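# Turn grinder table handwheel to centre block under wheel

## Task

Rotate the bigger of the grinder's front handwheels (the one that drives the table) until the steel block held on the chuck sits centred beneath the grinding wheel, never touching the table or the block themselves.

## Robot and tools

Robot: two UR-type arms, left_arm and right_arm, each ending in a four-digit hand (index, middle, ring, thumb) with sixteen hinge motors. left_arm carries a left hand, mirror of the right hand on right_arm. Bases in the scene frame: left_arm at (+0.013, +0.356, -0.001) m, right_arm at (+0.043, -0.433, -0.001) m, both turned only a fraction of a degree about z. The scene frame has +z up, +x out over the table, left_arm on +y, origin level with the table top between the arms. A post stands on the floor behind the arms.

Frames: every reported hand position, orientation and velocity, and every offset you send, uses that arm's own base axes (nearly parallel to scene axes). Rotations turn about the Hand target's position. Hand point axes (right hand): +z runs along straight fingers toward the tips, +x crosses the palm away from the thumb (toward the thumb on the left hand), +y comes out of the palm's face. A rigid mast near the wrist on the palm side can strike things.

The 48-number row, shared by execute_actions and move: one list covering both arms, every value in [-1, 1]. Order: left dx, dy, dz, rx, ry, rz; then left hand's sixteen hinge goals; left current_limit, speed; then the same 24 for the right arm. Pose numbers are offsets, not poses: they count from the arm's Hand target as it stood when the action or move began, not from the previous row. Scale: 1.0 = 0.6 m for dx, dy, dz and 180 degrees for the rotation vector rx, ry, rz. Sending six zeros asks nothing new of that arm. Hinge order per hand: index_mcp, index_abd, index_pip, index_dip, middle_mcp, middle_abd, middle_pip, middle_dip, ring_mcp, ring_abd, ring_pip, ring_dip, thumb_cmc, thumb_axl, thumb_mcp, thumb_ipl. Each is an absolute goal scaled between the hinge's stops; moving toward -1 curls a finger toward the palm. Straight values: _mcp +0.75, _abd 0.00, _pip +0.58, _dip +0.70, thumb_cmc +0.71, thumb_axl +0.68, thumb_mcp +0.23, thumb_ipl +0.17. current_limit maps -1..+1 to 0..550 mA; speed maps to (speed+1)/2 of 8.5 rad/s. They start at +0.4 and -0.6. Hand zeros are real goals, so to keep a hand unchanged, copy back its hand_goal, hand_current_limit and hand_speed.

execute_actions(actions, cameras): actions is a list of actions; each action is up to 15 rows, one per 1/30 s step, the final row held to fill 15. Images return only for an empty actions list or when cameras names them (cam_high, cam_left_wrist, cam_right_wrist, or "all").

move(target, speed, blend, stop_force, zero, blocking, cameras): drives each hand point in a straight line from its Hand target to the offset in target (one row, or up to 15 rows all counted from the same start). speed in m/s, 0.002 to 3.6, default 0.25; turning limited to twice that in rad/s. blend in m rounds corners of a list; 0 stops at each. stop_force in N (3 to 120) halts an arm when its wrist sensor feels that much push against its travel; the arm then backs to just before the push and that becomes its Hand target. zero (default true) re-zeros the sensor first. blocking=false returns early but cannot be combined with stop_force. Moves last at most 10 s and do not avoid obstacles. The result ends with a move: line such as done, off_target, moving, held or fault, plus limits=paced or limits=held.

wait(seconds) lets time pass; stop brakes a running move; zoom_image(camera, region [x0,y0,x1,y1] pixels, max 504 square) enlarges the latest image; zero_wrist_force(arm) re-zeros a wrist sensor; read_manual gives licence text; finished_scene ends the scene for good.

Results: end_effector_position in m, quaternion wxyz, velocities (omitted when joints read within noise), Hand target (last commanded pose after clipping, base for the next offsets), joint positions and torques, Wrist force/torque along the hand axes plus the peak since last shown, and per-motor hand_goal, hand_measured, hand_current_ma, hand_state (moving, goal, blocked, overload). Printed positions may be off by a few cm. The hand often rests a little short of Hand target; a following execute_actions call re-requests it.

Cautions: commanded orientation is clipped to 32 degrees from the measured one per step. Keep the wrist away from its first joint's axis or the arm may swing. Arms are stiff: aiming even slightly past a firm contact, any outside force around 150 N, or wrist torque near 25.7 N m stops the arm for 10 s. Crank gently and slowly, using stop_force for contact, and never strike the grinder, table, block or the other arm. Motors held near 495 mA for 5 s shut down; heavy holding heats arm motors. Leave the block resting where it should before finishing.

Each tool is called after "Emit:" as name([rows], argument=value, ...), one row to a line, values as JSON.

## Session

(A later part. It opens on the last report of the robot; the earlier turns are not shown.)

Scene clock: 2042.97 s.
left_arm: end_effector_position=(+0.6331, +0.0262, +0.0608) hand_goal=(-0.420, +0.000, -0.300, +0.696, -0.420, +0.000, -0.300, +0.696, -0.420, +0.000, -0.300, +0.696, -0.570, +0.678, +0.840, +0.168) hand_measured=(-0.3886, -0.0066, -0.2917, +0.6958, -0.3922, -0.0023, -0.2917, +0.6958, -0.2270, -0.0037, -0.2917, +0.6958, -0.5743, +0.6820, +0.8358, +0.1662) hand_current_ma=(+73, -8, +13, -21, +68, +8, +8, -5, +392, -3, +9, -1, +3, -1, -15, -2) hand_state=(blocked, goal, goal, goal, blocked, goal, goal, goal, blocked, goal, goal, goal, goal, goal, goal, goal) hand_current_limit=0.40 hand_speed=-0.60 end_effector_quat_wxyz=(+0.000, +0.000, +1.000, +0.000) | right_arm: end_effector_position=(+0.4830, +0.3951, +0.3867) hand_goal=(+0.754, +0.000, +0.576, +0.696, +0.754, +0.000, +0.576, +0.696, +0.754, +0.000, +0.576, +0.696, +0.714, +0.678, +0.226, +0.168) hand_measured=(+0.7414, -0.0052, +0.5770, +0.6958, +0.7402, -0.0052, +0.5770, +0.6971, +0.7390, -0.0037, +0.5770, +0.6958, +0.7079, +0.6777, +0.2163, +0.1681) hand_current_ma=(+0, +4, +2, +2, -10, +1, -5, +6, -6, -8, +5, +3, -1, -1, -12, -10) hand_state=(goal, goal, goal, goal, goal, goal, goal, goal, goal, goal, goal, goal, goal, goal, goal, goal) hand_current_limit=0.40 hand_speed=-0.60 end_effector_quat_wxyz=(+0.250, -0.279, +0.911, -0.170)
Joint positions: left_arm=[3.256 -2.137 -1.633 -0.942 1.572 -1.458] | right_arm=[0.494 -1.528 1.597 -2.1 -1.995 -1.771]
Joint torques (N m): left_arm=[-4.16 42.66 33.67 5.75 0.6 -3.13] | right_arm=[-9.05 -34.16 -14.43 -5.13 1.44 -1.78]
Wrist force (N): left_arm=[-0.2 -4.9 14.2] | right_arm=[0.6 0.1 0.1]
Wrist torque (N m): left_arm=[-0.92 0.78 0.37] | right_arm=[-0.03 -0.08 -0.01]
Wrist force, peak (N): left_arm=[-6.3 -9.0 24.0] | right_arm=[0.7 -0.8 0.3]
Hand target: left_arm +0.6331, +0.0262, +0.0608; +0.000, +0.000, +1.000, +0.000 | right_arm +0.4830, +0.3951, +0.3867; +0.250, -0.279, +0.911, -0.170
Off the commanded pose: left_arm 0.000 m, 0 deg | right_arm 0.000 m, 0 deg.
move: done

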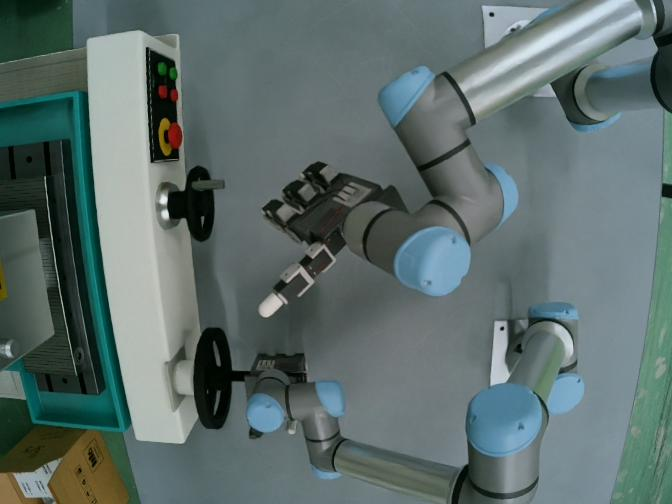

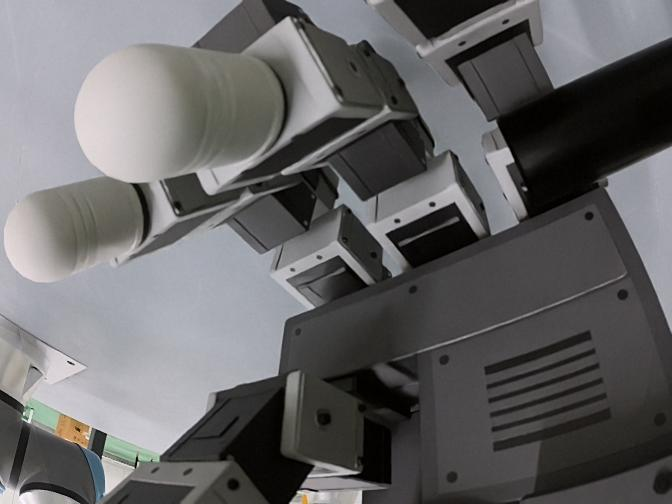

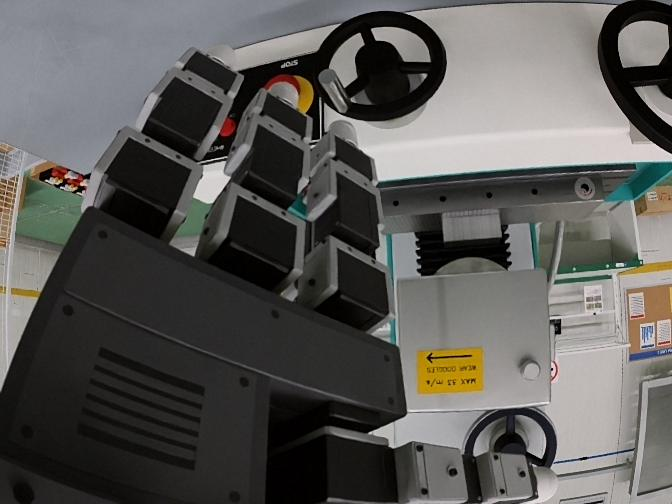

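Emit:
move(target=[0,-0.005,-0.0267,0,0,0, -0.42, 0, -0.3, 0.696, -0.42, 0, -0.3, 0.696, -0.42, 0, -0.3, 0.696, -0.571, 0.678, 0.84, 0.168, 0.4, -0.6, 0,0,0,0,0,0, 0.754, 0, 0.576, 0.696, 0.754, 0, 0.576, 0.696, 0.754, 0, 0.576, 0.696, 0.714, 0.678, 0.226, 0.168, 0.4, -0.6], speed=0.04, stop_force=20, cameras=["all"])

Emit:
zoom_image(camera="cam_right_wrist", region=[400, 180, 530, 280])

Emit:
zoom_image(camera="cam_high", region=[170, 310, 320, 460])

Scene clock: 2075.73 s.
left_arm: end_effector_position=(+0.6331, +0.0232, +0.0447) hand_goal=(-0.420, +0.000, -0.300, +0.696, -0.420, +0.000, -0.300, +0.696, -0.420, +0.000, -0.300, +0.696, -0.570, +0.678, +0.840, +0.168) hand_measured=(-0.3886, -0.0066, -0.2917, +0.6958, -0.3922, -0.0023, -0.2917, +0.6958, -0.3850, -0.0052, -0.2917, +0.6958, -0.5743, +0.6820, +0.8358, +0.1672) hand_current_ma=(+67, -12, +14, -14, +75, -4, +9, -6, +84, -7, +13, -11, -9, +0, -18, -8) hand_state=(blocked, goal, goal, goal, blocked, goal, goal, goal, blocked, goal, goal, goal, goal, goal, goal, goal) hand_current_limit=0.40 hand_speed=-0.60 end_effector_quat_wxyz=(+0.000, +0.000, +1.000, +0.000) | right_arm: end_effector_position=(+0.4830, +0.3951, +0.3867) hand_goal=(+0.754, +0.000, +0.576, +0.696, +0.754, +0.000, +0.576, +0.696, +0.754, +0.000, +0.576, +0.696, +0.714, +0.678, +0.226, +0.168) hand_measured=(+0.7414, -0.0023, +0.5782, +0.6958, +0.7414, -0.0052, +0.5770, +0.6958, +0.7390, -0.0037, +0.5770, +0.6958, +0.7092, +0.6767, +0.2163, +0.1681) hand_current_ma=(+6, +2, +1, -4, -9, -6, -2, +9, -7, -3, +8, +6, +5, +5, -7, -15) hand_state=(goal, goal, goal, goal, goal, goal, goal, goal, goal, goal, goal, goal, goal, goal, goal, goal) hand_current_limit=0.40 hand_speed=-0.60 end_effector_quat_wxyz=(+0.250, -0.279, +0.911, -0.170)
Joint positions: left_arm=[3.251 -2.161 -1.644 -0.908 1.572 -1.462] | right_arm=[0.494 -1.528 1.597 -2.1 -1.995 -1.771]
Joint torques (N m): left_arm=[4.84 57.99 26.78 0.83 0.27 2.39] | right_arm=[-8.03 -34.41 -14.5 -5.08 1.68 -1.76]
Wrist force (N): left_arm=[0.1 -0.2 0.9] | right_arm=[0.4 0.1 0.4]
Wrist torque (N m): left_arm=[0.11 0.05 0.17] | right_arm=[-0.06 -0.07 -0.03]
Wrist force, peak (N): left_arm=[0.0 -4.9 14.5] | right_arm=[0.9 0.1 0.2]
Hand target: left_arm +0.6331, +0.0232, +0.0447; +0.000, +0.000, +1.000, +0.000 | right_arm +0.4830, +0.3951, +0.3867; +0.250, -0.279, +0.911, -0.170
Off the commanded pose: left_arm 0.000 m, 0 deg | right_arm 0.000 m, 0 deg.
move: done

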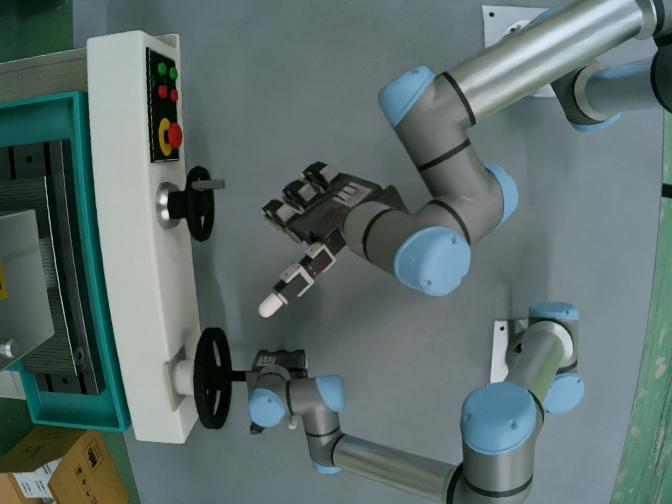

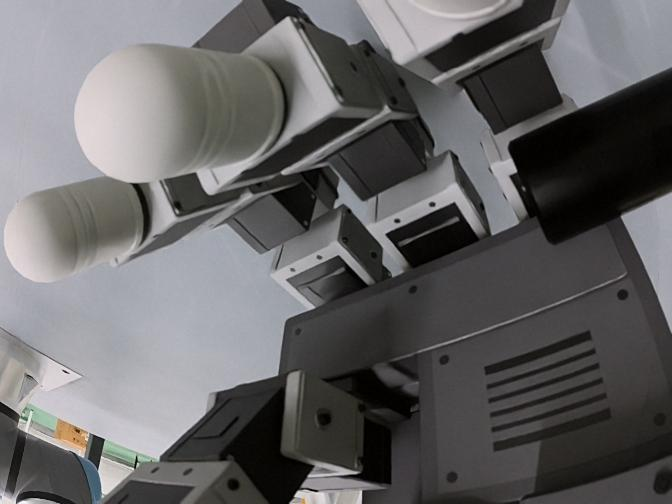

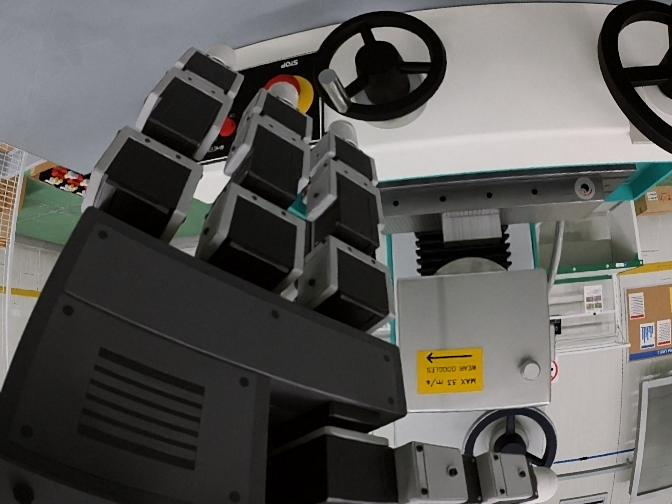

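Scaled by 3.877 from the camera's image (finer frame: 960x720).

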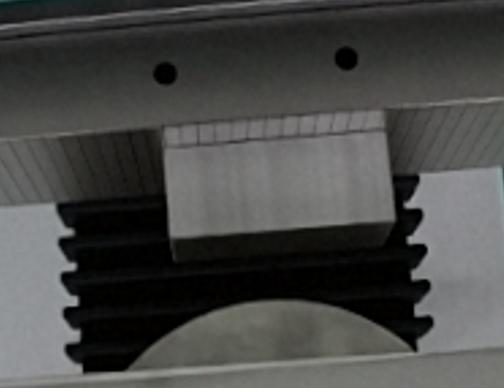

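Scaled by 3.360 from the camera's image (finer frame: 960x720).

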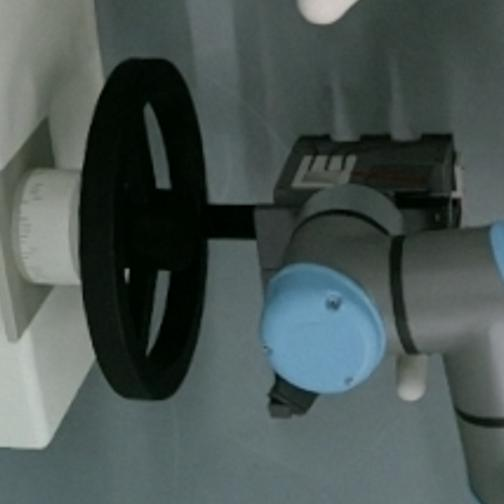

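Emit:
move(target=[0,0.0417,0,0,0,0, -0.42, 0, -0.3, 0.696, -0.42, 0, -0.3, 0.696, -0.42, 0, -0.3, 0.696, -0.571, 0.678, 0.84, 0.168, 0.4, -0.6, 0,0,0,0,0,0, 0.754, 0, 0.576, 0.696, 0.754, 0, 0.576, 0.696, 0.754, 0, 0.576, 0.696, 0.714, 0.678, 0.226, 0.168, 0.4, -0.6], speed=0.04, stop_force=40, cameras=["all"])

Emit:
zoom_image(camera="cam_right_wrist", region=[400, 180, 530, 280])

Emit:
zoom_image(camera="cam_high", region=[170, 310, 320, 460])

Scene clock: 2179.73 s.
left_arm: end_effector_position=(+0.6331, +0.0482, +0.0448) hand_goal=(-0.420, +0.000, -0.300, +0.696, -0.420, +0.000, -0.300, +0.696, -0.420, +0.000, -0.300, +0.696, -0.570, +0.678, +0.840, +0.168) hand_measured=(-0.3886, -0.0066, -0.2917, +0.6958, -0.3922, -0.0023, -0.2917, +0.6958, -0.3850, -0.0052, -0.2930, +0.6958, -0.5743, +0.6820, +0.8358, +0.1662) hand_current_ma=(+61, -12, +11, -12, +61, +1, +19, -10, +82, -6, +3, +7, -6, +3, -14, -8) hand_state=(blocked, goal, goal, goal, blocked, goal, goal, goal, blocked, goal, goal, goal, goal, goal, goal, goal) hand_current_limit=0.40 hand_speed=-0.60 end_effector_quat_wxyz=(+0.000, +0.000, +1.000, +0.000) | right_arm: end_effector_position=(+0.4830, +0.3951, +0.3867) hand_goal=(+0.754, +0.000, +0.576, +0.696, +0.754, +0.000, +0.576, +0.696, +0.754, +0.000, +0.576, +0.696, +0.714, +0.678, +0.226, +0.168) hand_measured=(+0.7414, -0.0037, +0.5757, +0.6971, +0.7414, -0.0037, +0.5770, +0.6958, +0.7402, -0.0023, +0.5770, +0.6958, +0.7079, +0.6767, +0.2173, +0.1681) hand_current_ma=(-3, +1, +5, -2, -10, -13, -8, +15, -6, -4, -1, -2, +3, -2, -7, -13) hand_state=(goal, goal, goal, goal, goal, goal, goal, goal, goal, goal, goal, goal, goal, goal, goal, goal) hand_current_limit=0.40 hand_speed=-0.60 end_effector_quat_wxyz=(+0.250, -0.279, +0.911, -0.170)
Joint positions: left_arm=[3.29 -2.157 -1.65 -0.905 1.572 -1.424] | right_arm=[0.494 -1.528 1.597 -2.1 -1.995 -1.771]
Joint torques (N m): left_arm=[-3.91 43.98 27.81 2.91 0.37 -2.95] | right_arm=[-8.42 -34.91 -14.76 -5.04 1.45 -1.47]
Wrist force (N): left_arm=[0.0 -4.5 1.8] | right_arm=[0.5 -0.1 0.2]
Wrist torque (N m): left_arm=[-0.24 0.05 0.42] | right_arm=[-0.06 -0.07 -0.03]
Wrist force, peak (N): left_arm=[-1.6 -24.0 -0.5] | right_arm=[0.9 0.2 0.3]
Hand target: left_arm +0.6331, +0.0482, +0.0447; +0.000, +0.000, +1.000, +0.000 | right_arm +0.4830, +0.3951, +0.3867; +0.250, -0.279, +0.911, -0.170
Off the commanded pose: left_arm 0.000 m, 0 deg | right_arm 0.000 m, 0 deg.
move: done

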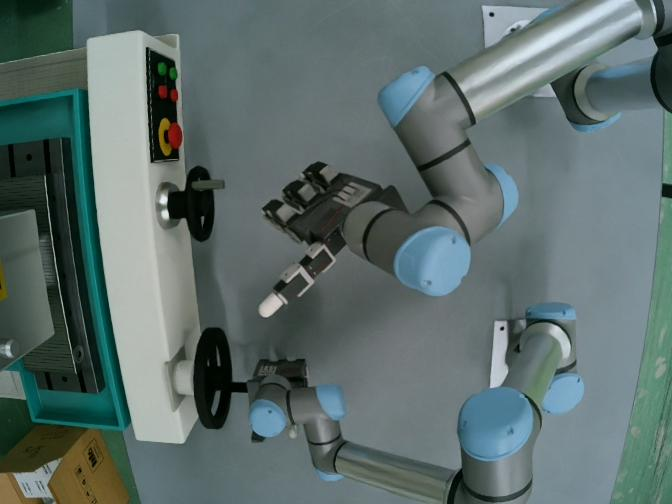

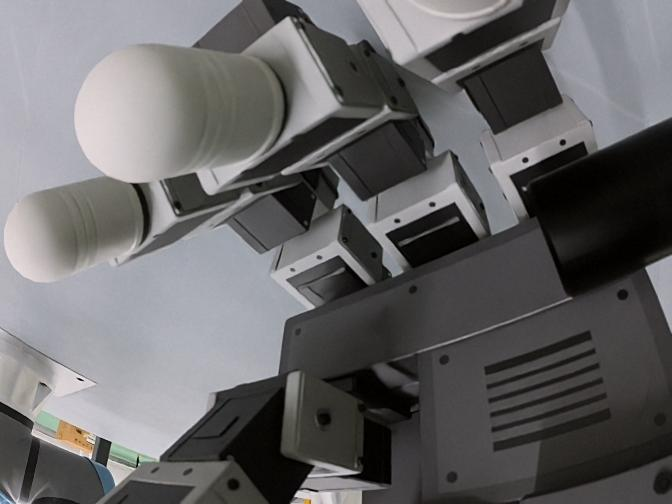

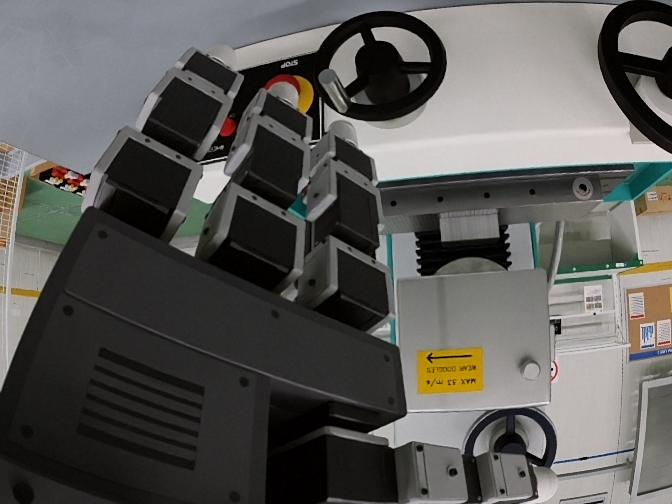

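Scaled by 3.877 from the camera's image (finer frame: 960x720).

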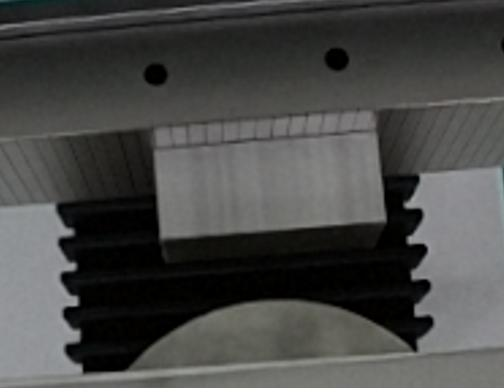

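Scaled by 3.360 from the camera's image (finer frame: 960x720).

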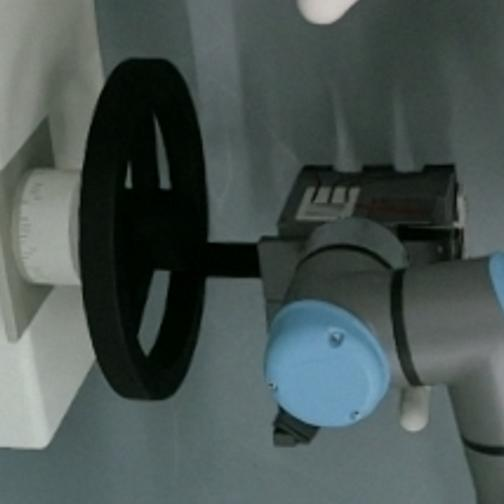

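Emit:
move(target=[0,0,0,0,0,0, -0.42, 0, -0.3, 0.696, -0.42, 0, -0.3, 0.696, -0.42, 0, -0.3, 0.696, -0.571, 0.678, 0.84, 0.168, 0.4, -0.6, 0,0.0417,0,0,0,0, 0.754, 0, 0.576, 0.696, 0.754, 0, 0.576, 0.696, 0.754, 0, 0.576, 0.696, 0.714, 0.678, 0.226, 0.168, 0.4, -0.6], speed=0.05, cameras=["cam_right_wrist"])

Emit:
zoom_image(camera="cam_right_wrist", region=[390, 170, 520, 280])

Emit:
zoom_image(camera="cam_right_wrist", region=[400, 200, 500, 275])

Scene clock: 2217.03 s.
left_arm: end_effector_position=(+0.6331, +0.0482, +0.0447) hand_goal=(-0.420, +0.000, -0.300, +0.696, -0.420, +0.000, -0.300, +0.696, -0.420, +0.000, -0.300, +0.696, -0.570, +0.678, +0.840, +0.168) hand_measured=(-0.3886, -0.0066, -0.2917, +0.6958, -0.3922, -0.0023, -0.2917, +0.6958, -0.3850, -0.0052, -0.2917, +0.6958, -0.5743, +0.6820, +0.8358, +0.1662) hand_current_ma=(+64, -7, +15, -10, +76, -9, +14, -6, +70, -3, -3, -6, -11, +1, -25, +8) hand_state=(blocked, goal, goal, goal, blocked, goal, goal, goal, blocked, goal, goal, goal, goal, goal, goal, goal) hand_current_limit=0.40 hand_speed=-0.60 end_effector_quat_wxyz=(+0.000, +0.000, +1.000, +0.000) | right_arm: end_effector_position=(+0.4830, +0.4202, +0.3867) hand_goal=(+0.754, +0.000, +0.576, +0.696, +0.754, +0.000, +0.576, +0.696, +0.754, +0.000, +0.576, +0.696, +0.714, +0.678, +0.226, +0.168) hand_measured=(+0.7402, -0.0037, +0.5770, +0.6958, +0.7402, -0.0052, +0.5770, +0.6971, +0.7402, -0.0037, +0.5770, +0.6971, +0.7092, +0.6777, +0.2163, +0.1672) hand_current_ma=(+2, +5, +0, -5, -16, -5, -4, +15, -6, -1, +4, +5, +1, -7, -18, -11) hand_state=(goal, goal, goal, goal, goal, goal, goal, goal, goal, goal, goal, goal, goal, goal, goal, goal) hand_current_limit=0.40 hand_speed=-0.60 end_effector_quat_wxyz=(+0.250, -0.279, +0.911, -0.170)
Joint positions: left_arm=[3.29 -2.157 -1.65 -0.905 1.572 -1.424] | right_arm=[0.537 -1.487 1.549 -2.075 -2.014 -1.728]
Joint torques (N m): left_arm=[-3.55 34.2 26.99 0.86 0.31 -1.52] | right_arm=[-8.55 -36.16 -15 -4.97 1.3 -2]
Wrist force (N): left_arm=[0.0 -4.6 1.4] | right_arm=[0.8 0.2 0.7]
Wrist torque (N m): left_arm=[-0.23 0.03 0.43] | right_arm=[-0.05 -0.14 0.00]
Wrist force, peak (N): left_arm=[-0.1 -5.1 1.5] | right_arm=[0.9 -0.6 0.5]
Hand target: left_arm +0.6331, +0.0482, +0.0447; +0.000, +0.000, +1.000, +0.000 | right_arm +0.4830, +0.4201, +0.3867; +0.250, -0.279, +0.911, -0.170
Off the commanded pose: left_arm 0.000 m, 0 deg | right_arm 0.000 m, 0 deg.
move: done

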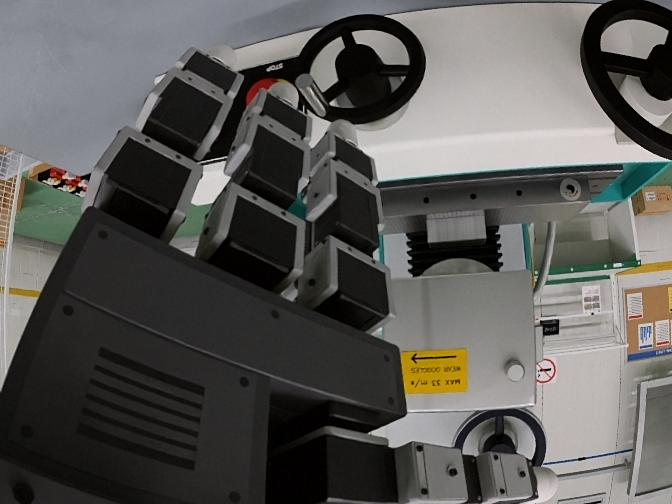

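Scaled by 3.877 from the camera's image (finer frame: 960x720).

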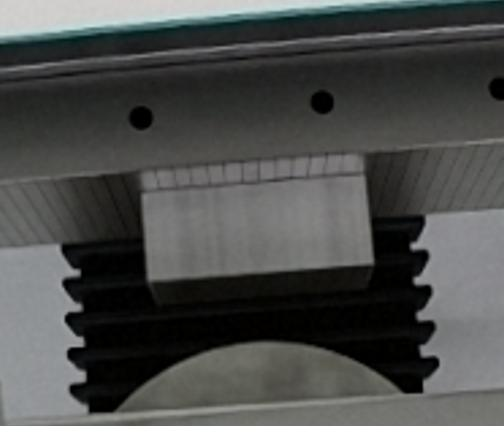

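Scaled by 5.040 from the camera's image (finer frame: 960x720).

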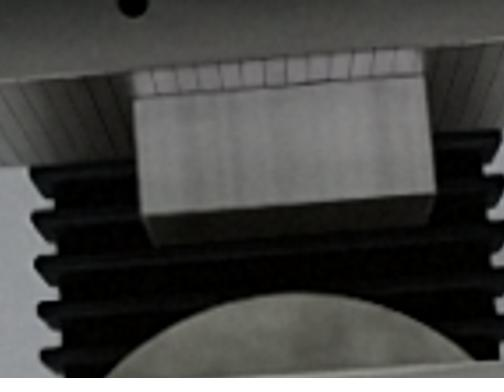

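Emit:
zoom_image(camera="cam_right_wrist", region=[415, 235, 505, 285])

Emit:
zoom_image(camera="cam_right_wrist", region=[410, 200, 500, 250])

Emit:
zoom_image(camera="cam_right_wrist", region=[380, 180, 600, 460])

Scaled by 5.600 from the camera's image (finer frame: 960x720).

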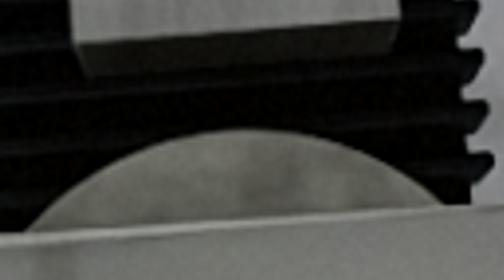

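Scaled by 5.600 from the camera's image (finer frame: 960x720).

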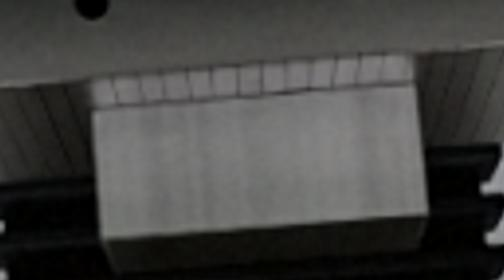

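Scaled by 1.800 from the camera's image (finer frame: 960x720).

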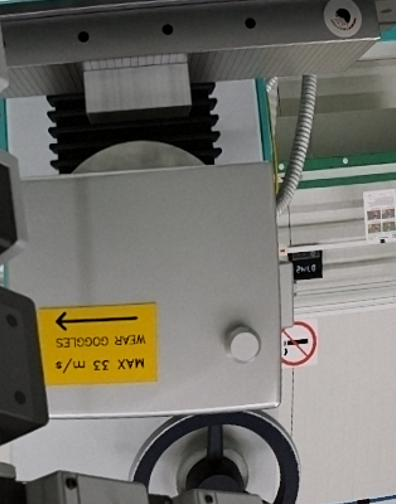

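Emit:
move(target=[0,0.0333,0.0133,0,0,0, -0.42, 0, -0.3, 0.696, -0.42, 0, -0.3, 0.696, -0.42, 0, -0.3, 0.696, -0.571, 0.678, 0.84, 0.168, 0.4, -0.6, 0,0,0,0,0,0, 0.754, 0, 0.576, 0.696, 0.754, 0, 0.576, 0.696, 0.754, 0, 0.576, 0.696, 0.714, 0.678, 0.226, 0.168, 0.4, -0.6], speed=0.03, stop_force=45, cameras=["all"])

Emit:
zoom_image(camera="cam_right_wrist", region=[415, 235, 505, 285])

Emit:
zoom_image(camera="cam_right_wrist", region=[410, 200, 500, 250])

Emit:
zoom_image(camera="cam_high", region=[170, 310, 320, 460])

Scene clock: 2301.20 s.
left_arm: end_effector_position=(+0.6331, +0.0682, +0.0527) hand_goal=(-0.420, +0.000, -0.300, +0.696, -0.420, +0.000, -0.300, +0.696, -0.420, +0.000, -0.300, +0.696, -0.570, +0.678, +0.840, +0.168) hand_measured=(-0.3886, -0.0066, -0.2917, +0.6958, -0.3922, -0.0023, -0.2917, +0.6958, -0.3850, -0.0052, -0.2917, +0.6958, -0.5743, +0.6820, +0.8358, +0.1662) hand_current_ma=(+64, -13, +10, -3, +67, +0, +18, -15, +89, -14, +13, +6, -1, +0, -24, +4) hand_state=(blocked, goal, goal, goal, blocked, goal, goal, goal, blocked, goal, goal, goal, goal, goal, goal, goal) hand_current_limit=0.40 hand_speed=-0.60 end_effector_quat_wxyz=(+0.000, +0.000, +1.000, +0.000) | right_arm: end_effector_position=(+0.4830, +0.4201, +0.3867) hand_goal=(+0.754, +0.000, +0.576, +0.696, +0.754, +0.000, +0.576, +0.696, +0.754, +0.000, +0.576, +0.696, +0.714, +0.678, +0.226, +0.168) hand_measured=(+0.7402, -0.0037, +0.5770, +0.6971, +0.7402, -0.0037, +0.5770, +0.6971, +0.7390, -0.0023, +0.5770, +0.6958, +0.7092, +0.6777, +0.2173, +0.1681) hand_current_ma=(-4, +5, +1, -8, -11, -9, -10, +12, -4, -11, +8, +5, +0, +3, -13, -13) hand_state=(goal, goal, goal, goal, goal, goal, goal, goal, goal, goal, goal, goal, goal, goal, goal, goal) hand_current_limit=0.40 hand_speed=-0.60 end_effector_quat_wxyz=(+0.250, -0.279, +0.911, -0.170)
Joint positions: left_arm=[3.32 -2.144 -1.647 -0.921 1.572 -1.393] | right_arm=[0.537 -1.487 1.55 -2.075 -2.013 -1.728]
Joint torques (N m): left_arm=[0.86 31.38 13.28 3.5 1.29 -3.46] | right_arm=[-8.58 -36.33 -14.82 -4.98 1.61 -1.93]
Wrist force (N): left_arm=[-2.1 -11.5 -0.6] | right_arm=[0.8 -0.1 0.7]
Wrist torque (N m): left_arm=[-0.73 0.10 0.73] | right_arm=[-0.09 -0.14 -0.01]
Wrist force, peak (N): left_arm=[-4.4 -25.6 0.6] | right_arm=[0.9 0.0 0.9]
Hand target: left_arm +0.6331, +0.0682, +0.0527; +0.000, +0.000, +1.000, +0.000 | right_arm +0.4830, +0.4201, +0.3867; +0.250, -0.279, +0.911, -0.170
Off the commanded pose: left_arm 0.000 m, 0 deg | right_arm 0.000 m, 0 deg.
move: done

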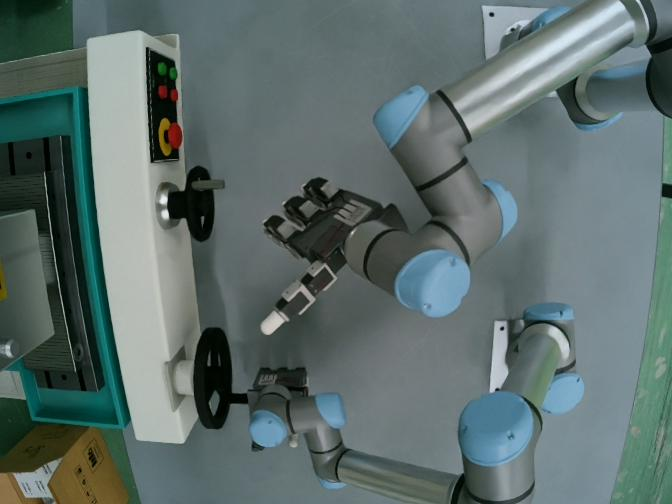

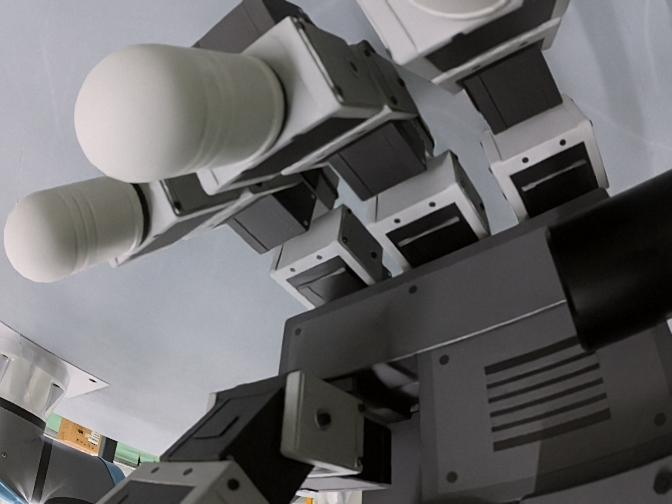

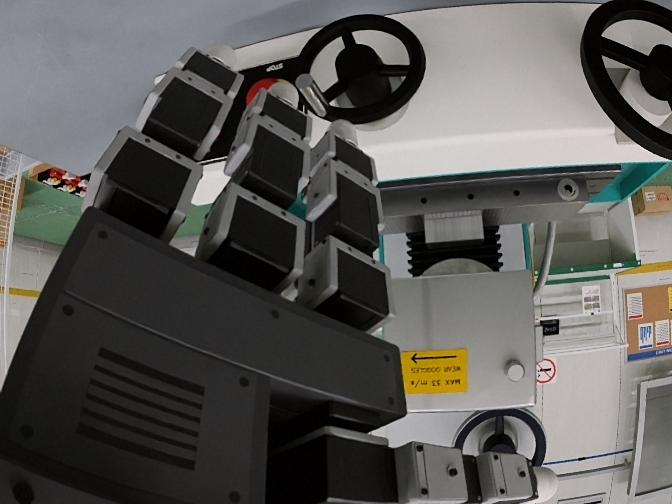

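Scaled by 5.600 from the camera's image (finer frame: 960x720).

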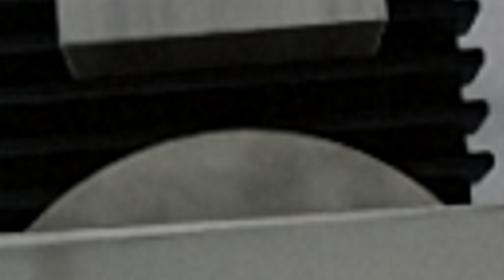

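Scaled by 5.600 from the camera's image (finer frame: 960x720).

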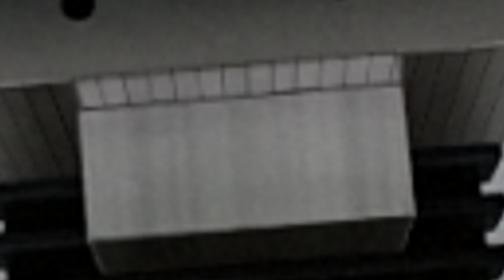

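Scaled by 3.360 from the camera's image (finer frame: 960x720).

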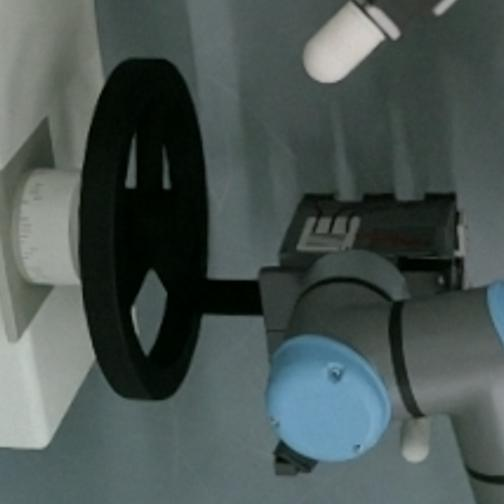

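Emit:
move(target=[0,0.019,0.0083,0,0,0, -0.42, 0, -0.3, 0.696, -0.42, 0, -0.3, 0.696, -0.42, 0, -0.3, 0.696, -0.571, 0.678, 0.84, 0.168, 0.4, -0.6, 0,0,0,0,0,0, 0.754, 0, 0.576, 0.696, 0.754, 0, 0.576, 0.696, 0.754, 0, 0.576, 0.696, 0.714, 0.678, 0.226, 0.168, 0.4, -0.6], speed=0.03, stop_force=45, cameras=["cam_left_wrist","cam_right_wrist"])

Emit:
zoom_image(camera="cam_right_wrist", region=[415, 235, 505, 285])

Emit:
zoom_image(camera="cam_right_wrist", region=[410, 200, 500, 250])

Scene clock: 2398.33 s.
left_arm: end_effector_position=(+0.6331, +0.0796, +0.0577) hand_goal=(-0.420, +0.000, -0.300, +0.696, -0.420, +0.000, -0.300, +0.696, -0.420, +0.000, -0.300, +0.696, -0.570, +0.678, +0.840, +0.168) hand_measured=(-0.3886, -0.0066, -0.2917, +0.6958, -0.3922, -0.0023, -0.2917, +0.6958, -0.3850, -0.0052, -0.2917, +0.6958, -0.5743, +0.6820, +0.8358, +0.1662) hand_current_ma=(+72, -6, +20, -4, +78, -15, +28, -8, +76, -7, +7, -13, -7, +2, -20, +7) hand_state=(blocked, goal, goal, goal, blocked, goal, goal, goal, blocked, goal, goal, goal, goal, goal, goal, goal) hand_current_limit=0.40 hand_speed=-0.60 end_effector_quat_wxyz=(+0.000, +0.000, +1.000, +0.000) | right_arm: end_effector_position=(+0.4830, +0.4201, +0.3867) hand_goal=(+0.754, +0.000, +0.576, +0.696, +0.754, +0.000, +0.576, +0.696, +0.754, +0.000, +0.576, +0.696, +0.714, +0.678, +0.226, +0.168) hand_measured=(+0.7402, -0.0052, +0.5770, +0.6958, +0.7414, -0.0037, +0.5757, +0.6971, +0.7402, -0.0023, +0.5770, +0.6958, +0.7092, +0.6767, +0.2163, +0.1681) hand_current_ma=(-10, +9, +6, -10, -10, -5, +4, +14, -11, -4, +1, +6, +1, +2, -14, -7) hand_state=(goal, goal, goal, goal, goal, goal, goal, goal, goal, goal, goal, goal, goal, goal, goal, goal) hand_current_limit=0.40 hand_speed=-0.60 end_effector_quat_wxyz=(+0.250, -0.279, +0.911, -0.170)
Joint positions: left_arm=[3.338 -2.137 -1.644 -0.932 1.572 -1.376] | right_arm=[0.537 -1.487 1.55 -2.075 -2.013 -1.728]
Joint torques (N m): left_arm=[5.02 32.49 10.7 3.7 1.96 -3.68] | right_arm=[-8.86 -36.15 -15.65 -4.96 1.57 -1.84]
Wrist force (N): left_arm=[-3.7 -18.1 -0.6] | right_arm=[0.7 -0.1 0.6]
Wrist torque (N m): left_arm=[-1.50 0.27 1.09] | right_arm=[-0.09 -0.12 -0.01]
Wrist force, peak (N): left_arm=[-8.3 -35.5 -0.1] | right_arm=[0.9 -0.3 0.7]
Hand target: left_arm +0.6331, +0.0796, +0.0577; +0.000, +0.000, +1.000, +0.000 | right_arm +0.4830, +0.4201, +0.3867; +0.250, -0.279, +0.911, -0.170
Off the commanded pose: left_arm 0.000 m, 0 deg | right_arm 0.000 m, 0 deg.
move: done

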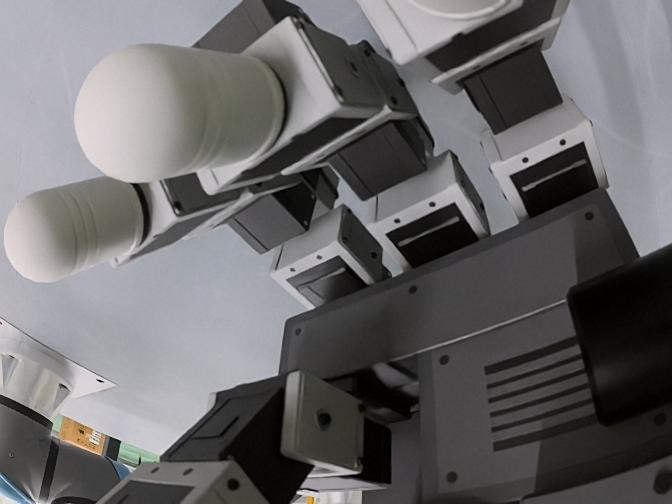

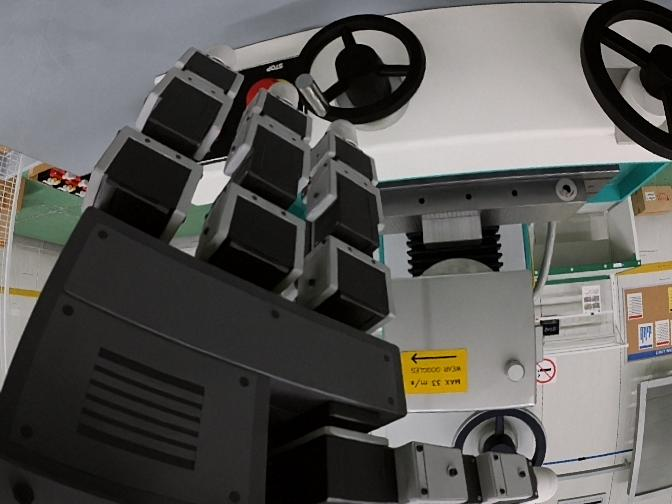

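Scaled by 5.600 from the camera's image (finer frame: 960x720).

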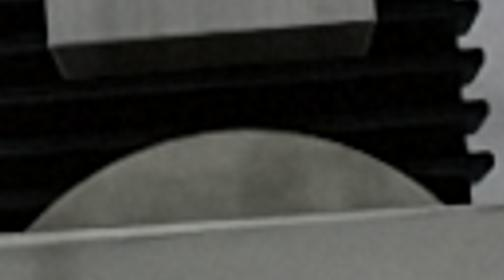

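Scaled by 5.600 from the camera's image (finer frame: 960x720).

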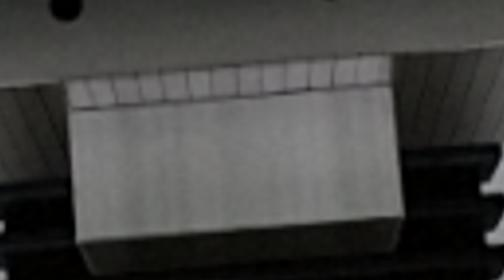

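Emit:
move([
  [0,-0.05,0,0,0,0, -0.42, 0, -0.3, 0.696, -0.42, 0, -0.3, 0.696, -0.42, 0, -0.3, 0.696, -0.571, 0.678, 0.84, 0.168, 0.4, -0.6, 0,0,0,0,0,0, 0.754, 0, 0.576, 0.696, 0.754, 0, 0.576, 0.696, 0.754, 0, 0.576, 0.696, 0.714, 0.678, 0.226, 0.168, 0.4, -0.6],
  [-0.22,-0.05,0,0,0,0, -0.42, 0, -0.3, 0.696, -0.42, 0, -0.3, 0.696, -0.42, 0, -0.3, 0.696, -0.571, 0.678, 0.84, 0.168, 0.4, -0.6, 0,0,0,0,0,0, 0.754, 0, 0.576, 0.696, 0.754, 0, 0.576, 0.696, 0.754, 0, 0.576, 0.696, 0.714, 0.678, 0.226, 0.168, 0.4, -0.6],
], speed=[0.04,0.12], cameras=["all"])

Emit:
zoom_image(camera="cam_right_wrist", region=[415, 235, 505, 285])

Emit:
zoom_image(camera="cam_right_wrist", region=[410, 200, 500, 250])

Emit:
zoom_image(camera="cam_high", region=[170, 310, 320, 460])

Scene clock: 2418.87 s.
left_arm: end_effector_position=(+0.5011, +0.0497, +0.0578) hand_goal=(-0.420, +0.000, -0.300, +0.696, -0.420, +0.000, -0.300, +0.696, -0.420, +0.000, -0.300, +0.696, -0.570, +0.678, +0.840, +0.168) hand_measured=(-0.3886, -0.0037, -0.2904, +0.6958, -0.3922, +0.0007, -0.2917, +0.6958, -0.3850, -0.0008, -0.2917, +0.6958, -0.5705, +0.6788, +0.8358, +0.1672) hand_current_ma=(+83, -9, +11, -1, +73, -3, +10, -15, +83, +5, +10, -9, +0, +7, -16, -6) hand_state=(blocked, goal, goal, goal, blocked, goal, goal, goal, blocked, goal, goal, goal, goal, goal, goal, goal) hand_current_limit=0.40 hand_speed=-0.60 end_effector_quat_wxyz=(+0.000, +0.000, +1.000, +0.000) | right_arm: end_effector_position=(+0.4830, +0.4201, +0.3867) hand_goal=(+0.754, +0.000, +0.576, +0.696, +0.754, +0.000, +0.576, +0.696, +0.754, +0.000, +0.576, +0.696, +0.714, +0.678, +0.226, +0.168) hand_measured=(+0.7414, -0.0037, +0.5782, +0.6945, +0.7414, -0.0037, +0.5770, +0.6958, +0.7390, -0.0037, +0.5770, +0.6958, +0.7092, +0.6777, +0.2163, +0.1672) hand_current_ma=(-6, +7, +2, -11, -18, -3, -8, +8, -9, -6, +7, +5, +5, -2, -7, -14) hand_state=(goal, goal, goal, goal, goal, goal, goal, goal, goal, goal, goal, goal, goal, goal, goal, goal) hand_current_limit=0.40 hand_speed=-0.60 end_effector_quat_wxyz=(+0.250, -0.279, +0.911, -0.170)
Joint positions: left_arm=[3.331 -1.888 -2.045 -0.779 1.572 -1.383] | right_arm=[0.537 -1.487 1.55 -2.075 -2.013 -1.728]
Joint torques (N m): left_arm=[-6.36 26.4 12.12 0.84 -0.23 -2.89] | right_arm=[-8.76 -36.96 -15.94 -4.96 1.61 -1.76]
Wrist force (N): left_arm=[0.5 -0.1 0.8] | right_arm=[0.4 -0.2 0.5]
Wrist torque (N m): left_arm=[0.12 -0.01 0.07] | right_arm=[-0.10 -0.09 -0.04]
Wrist force, peak (N): left_arm=[-4.0 -18.5 -0.8] | right_arm=[0.7 0.0 1.0]
Hand target: left_arm +0.5011, +0.0496, +0.0577; +0.000, +0.000, +1.000, +0.000 | right_arm +0.4830, +0.4201, +0.3867; +0.250, -0.279, +0.911, -0.170
Off the commanded pose: left_arm 0.000 m, 0 deg | right_arm 0.000 m, 0 deg.
move: done

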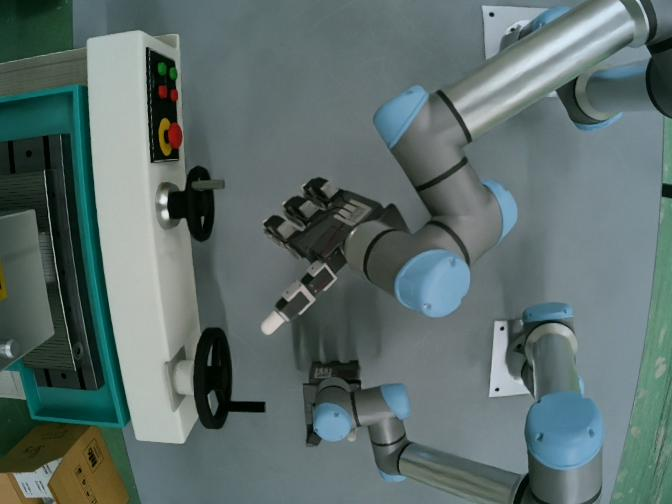

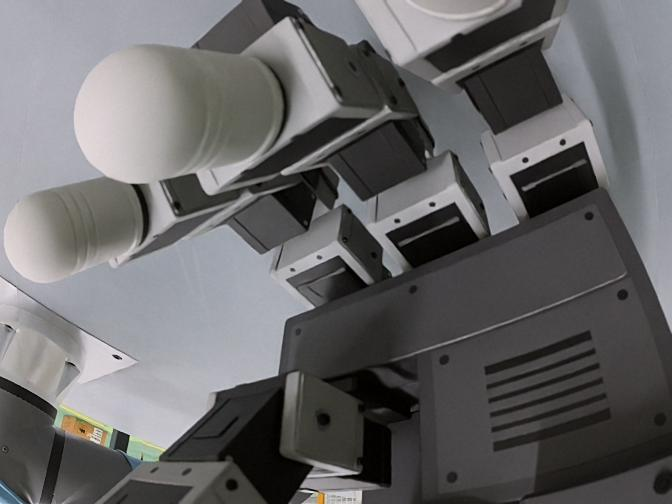

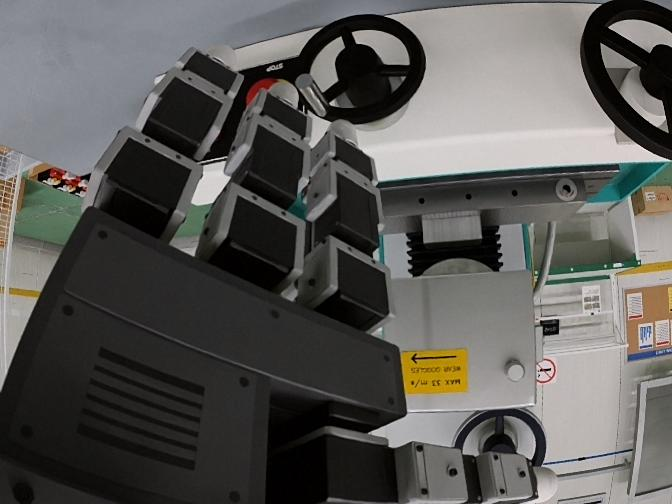

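Scaled by 5.600 from the camera's image (finer frame: 960x720).

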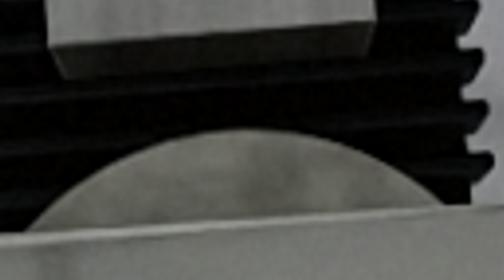

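Scaled by 5.600 from the camera's image (finer frame: 960x720).

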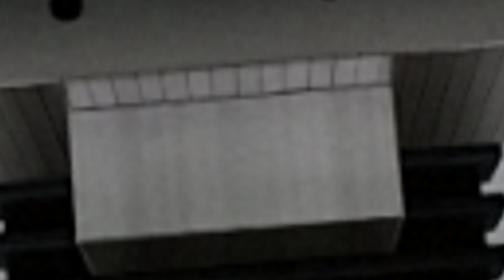

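Scaled by 3.360 from the camera's image (finer frame: 960x720).

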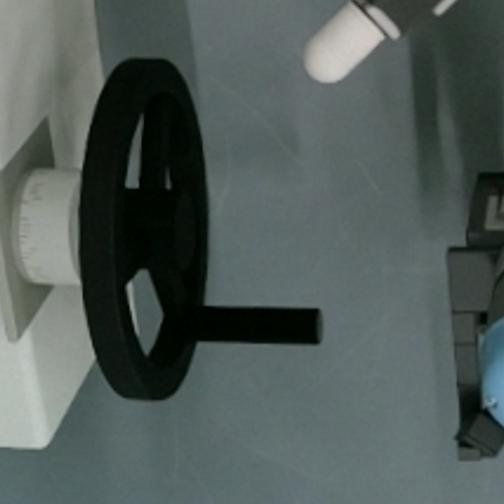

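Emit:
move(target=[0,0,0,0,0,0, -0.42, 0, -0.3, 0.696, -0.42, 0, -0.3, 0.696, -0.42, 0, -0.3, 0.696, -0.571, 0.678, 0.84, 0.168, 0.4, -0.6, 0.0112,0.0527,0.041,-0.0229,-0.0639,0.0890, 0.97, 0, 0.97, 0.97, 0.97, 0, 0.97, 0.97, 0.97, 0, 0.97, 0.97, 0.714, 0.678, 0.226, 0.168, 0.4, -0.6], speed=0.1, cameras=["cam_right_wrist"])

Scene clock: 2492.93 s.
left_arm: end_effector_position=(+0.5011, +0.0496, +0.0577) hand_goal=(-0.420, +0.000, -0.300, +0.696, -0.420, +0.000, -0.300, +0.696, -0.420, +0.000, -0.300, +0.696, -0.570, +0.678, +0.840, +0.168) hand_measured=(-0.3886, -0.0023, -0.2917, +0.6958, -0.3922, +0.0007, -0.2917, +0.6958, -0.3850, -0.0008, -0.2917, +0.6958, -0.5705, +0.6788, +0.8358, +0.1672) hand_current_ma=(+71, -12, +10, -7, +72, +10, +11, +0, +82, -5, +7, -6, +2, -2, -17, +0) hand_state=(blocked, goal, goal, goal, blocked, goal, goal, goal, blocked, goal, goal, goal, goal, goal, goal, goal) hand_current_limit=0.40 hand_speed=-0.60 end_effector_quat_wxyz=(+0.000, +0.000, +1.000, +0.000) | right_arm: end_effector_position=(+0.4897, +0.4519, +0.4112) hand_goal=(+0.970, +0.000, +0.970, +0.970, +0.970, +0.000, +0.970, +0.970, +0.970, +0.000, +0.970, +0.970, +0.714, +0.678, +0.226, +0.168) hand_measured=(+0.9090, -0.0052, +0.9439, +0.9633, +0.9163, -0.0052, +0.9478, +0.9608, +0.9018, -0.0037, +0.9452, +0.9621, +0.7016, +0.6777, +0.2173, +0.1672) hand_current_ma=(-30, +3, -10, -12, -48, -5, -8, +7, -44, -4, -8, +1, -7, -3, -14, -12) hand_state=(blocked, goal, blocked, goal, blocked, goal, blocked, goal, blocked, goal, blocked, goal, goal, goal, goal, goal) hand_current_limit=0.40 hand_speed=-0.60 end_effector_quat_wxyz=(+0.351, -0.393, +0.828, -0.193)
Joint positions: left_arm=[3.33 -1.888 -2.045 -0.779 1.572 -1.383] | right_arm=[0.579 -1.462 1.57 -2.394 -2.023 -2.05]
Joint torques (N m): left_arm=[-6.45 20.75 10.49 3.4 -0.51 -2.94] | right_arm=[-4.38 -34.34 -16.68 -1.42 -0.42 1.53]
Wrist force (N): left_arm=[0.5 -0.2 1.1] | right_arm=[0.6 1.0 1.2]
Wrist torque (N m): left_arm=[0.08 0.00 0.08] | right_arm=[0.05 -0.21 -0.08]
Wrist force, peak (N): left_arm=[0.8 -0.2 1.1] | right_arm=[0.4 1.0 1.3]
Hand target: left_arm +0.5011, +0.0496, +0.0577; +0.000, +0.000, +1.000, +0.000 | right_arm +0.4897, +0.4518, +0.4113; +0.351, -0.393, +0.828, -0.193
Off the commanded pose: left_arm 0.000 m, 0 deg | right_arm 0.000 m, 0 deg.
move: done

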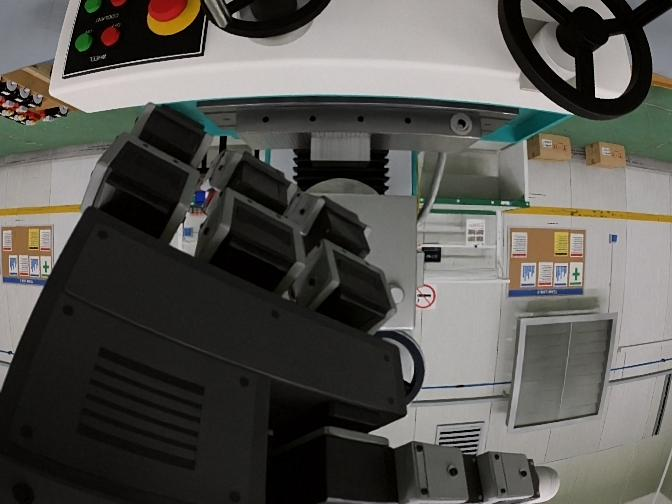

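Emit:
zoom_image(camera="cam_right_wrist", region=[290, 100, 400, 200])

Emit:
zoom_image(camera="cam_right_wrist", region=[300, 120, 380, 165])

Emit:
zoom_image(camera="cam_right_wrist", region=[300, 160, 390, 205])

Emit:
zoom_image(camera="cam_right_wrist", region=[240, 80, 520, 350])

Scaled by 4.582 from the camera's image (finer frame: 960x720).

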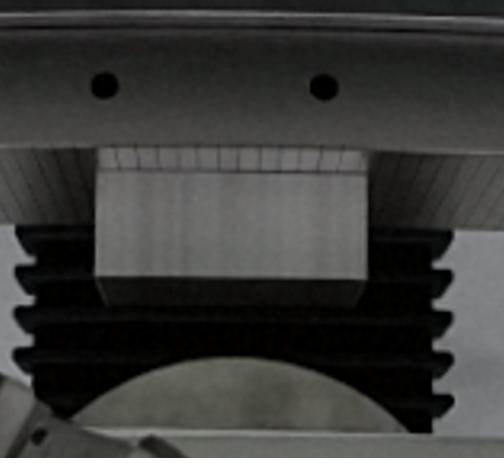

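Scaled by 6.300 from the camera's image (finer frame: 960x720).

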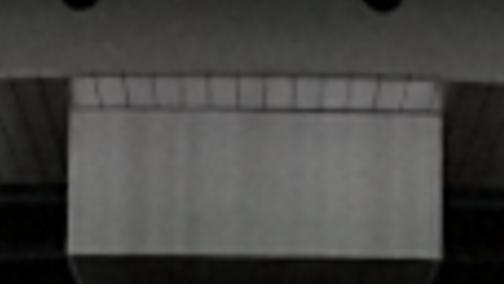

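Scaled by 5.600 from the camera's image (finer frame: 960x720).

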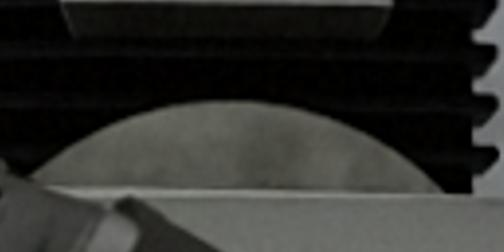

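Scaled by 1.800 from the camera's image (finer frame: 960x720).

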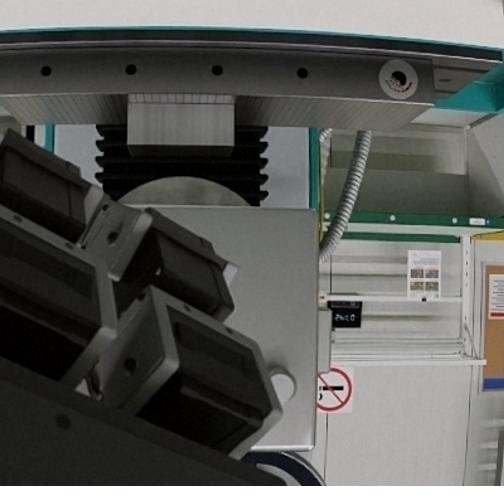

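Emit:
zoom_image(camera="cam_right_wrist", region=[300, 172, 345, 196])

Emit:
zoom_image(camera="cam_right_wrist", region=[340, 172, 385, 196])

Scaled by 11.200 from the camera's image (finer frame: 960x720).

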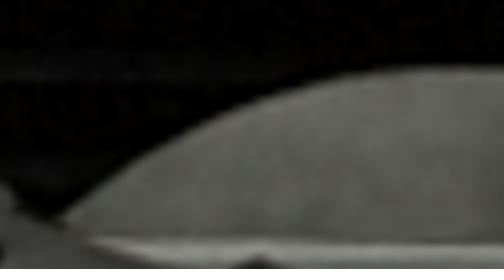

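Scaled by 11.200 from the camera's image (finer frame: 960x720).

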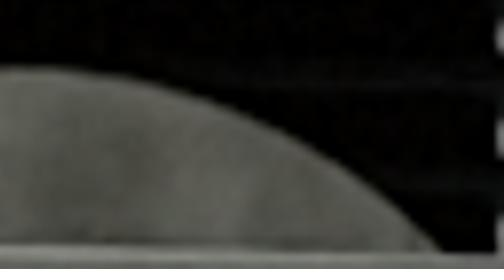

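Emit:
finished_scene()

The scene is finished: the task was done.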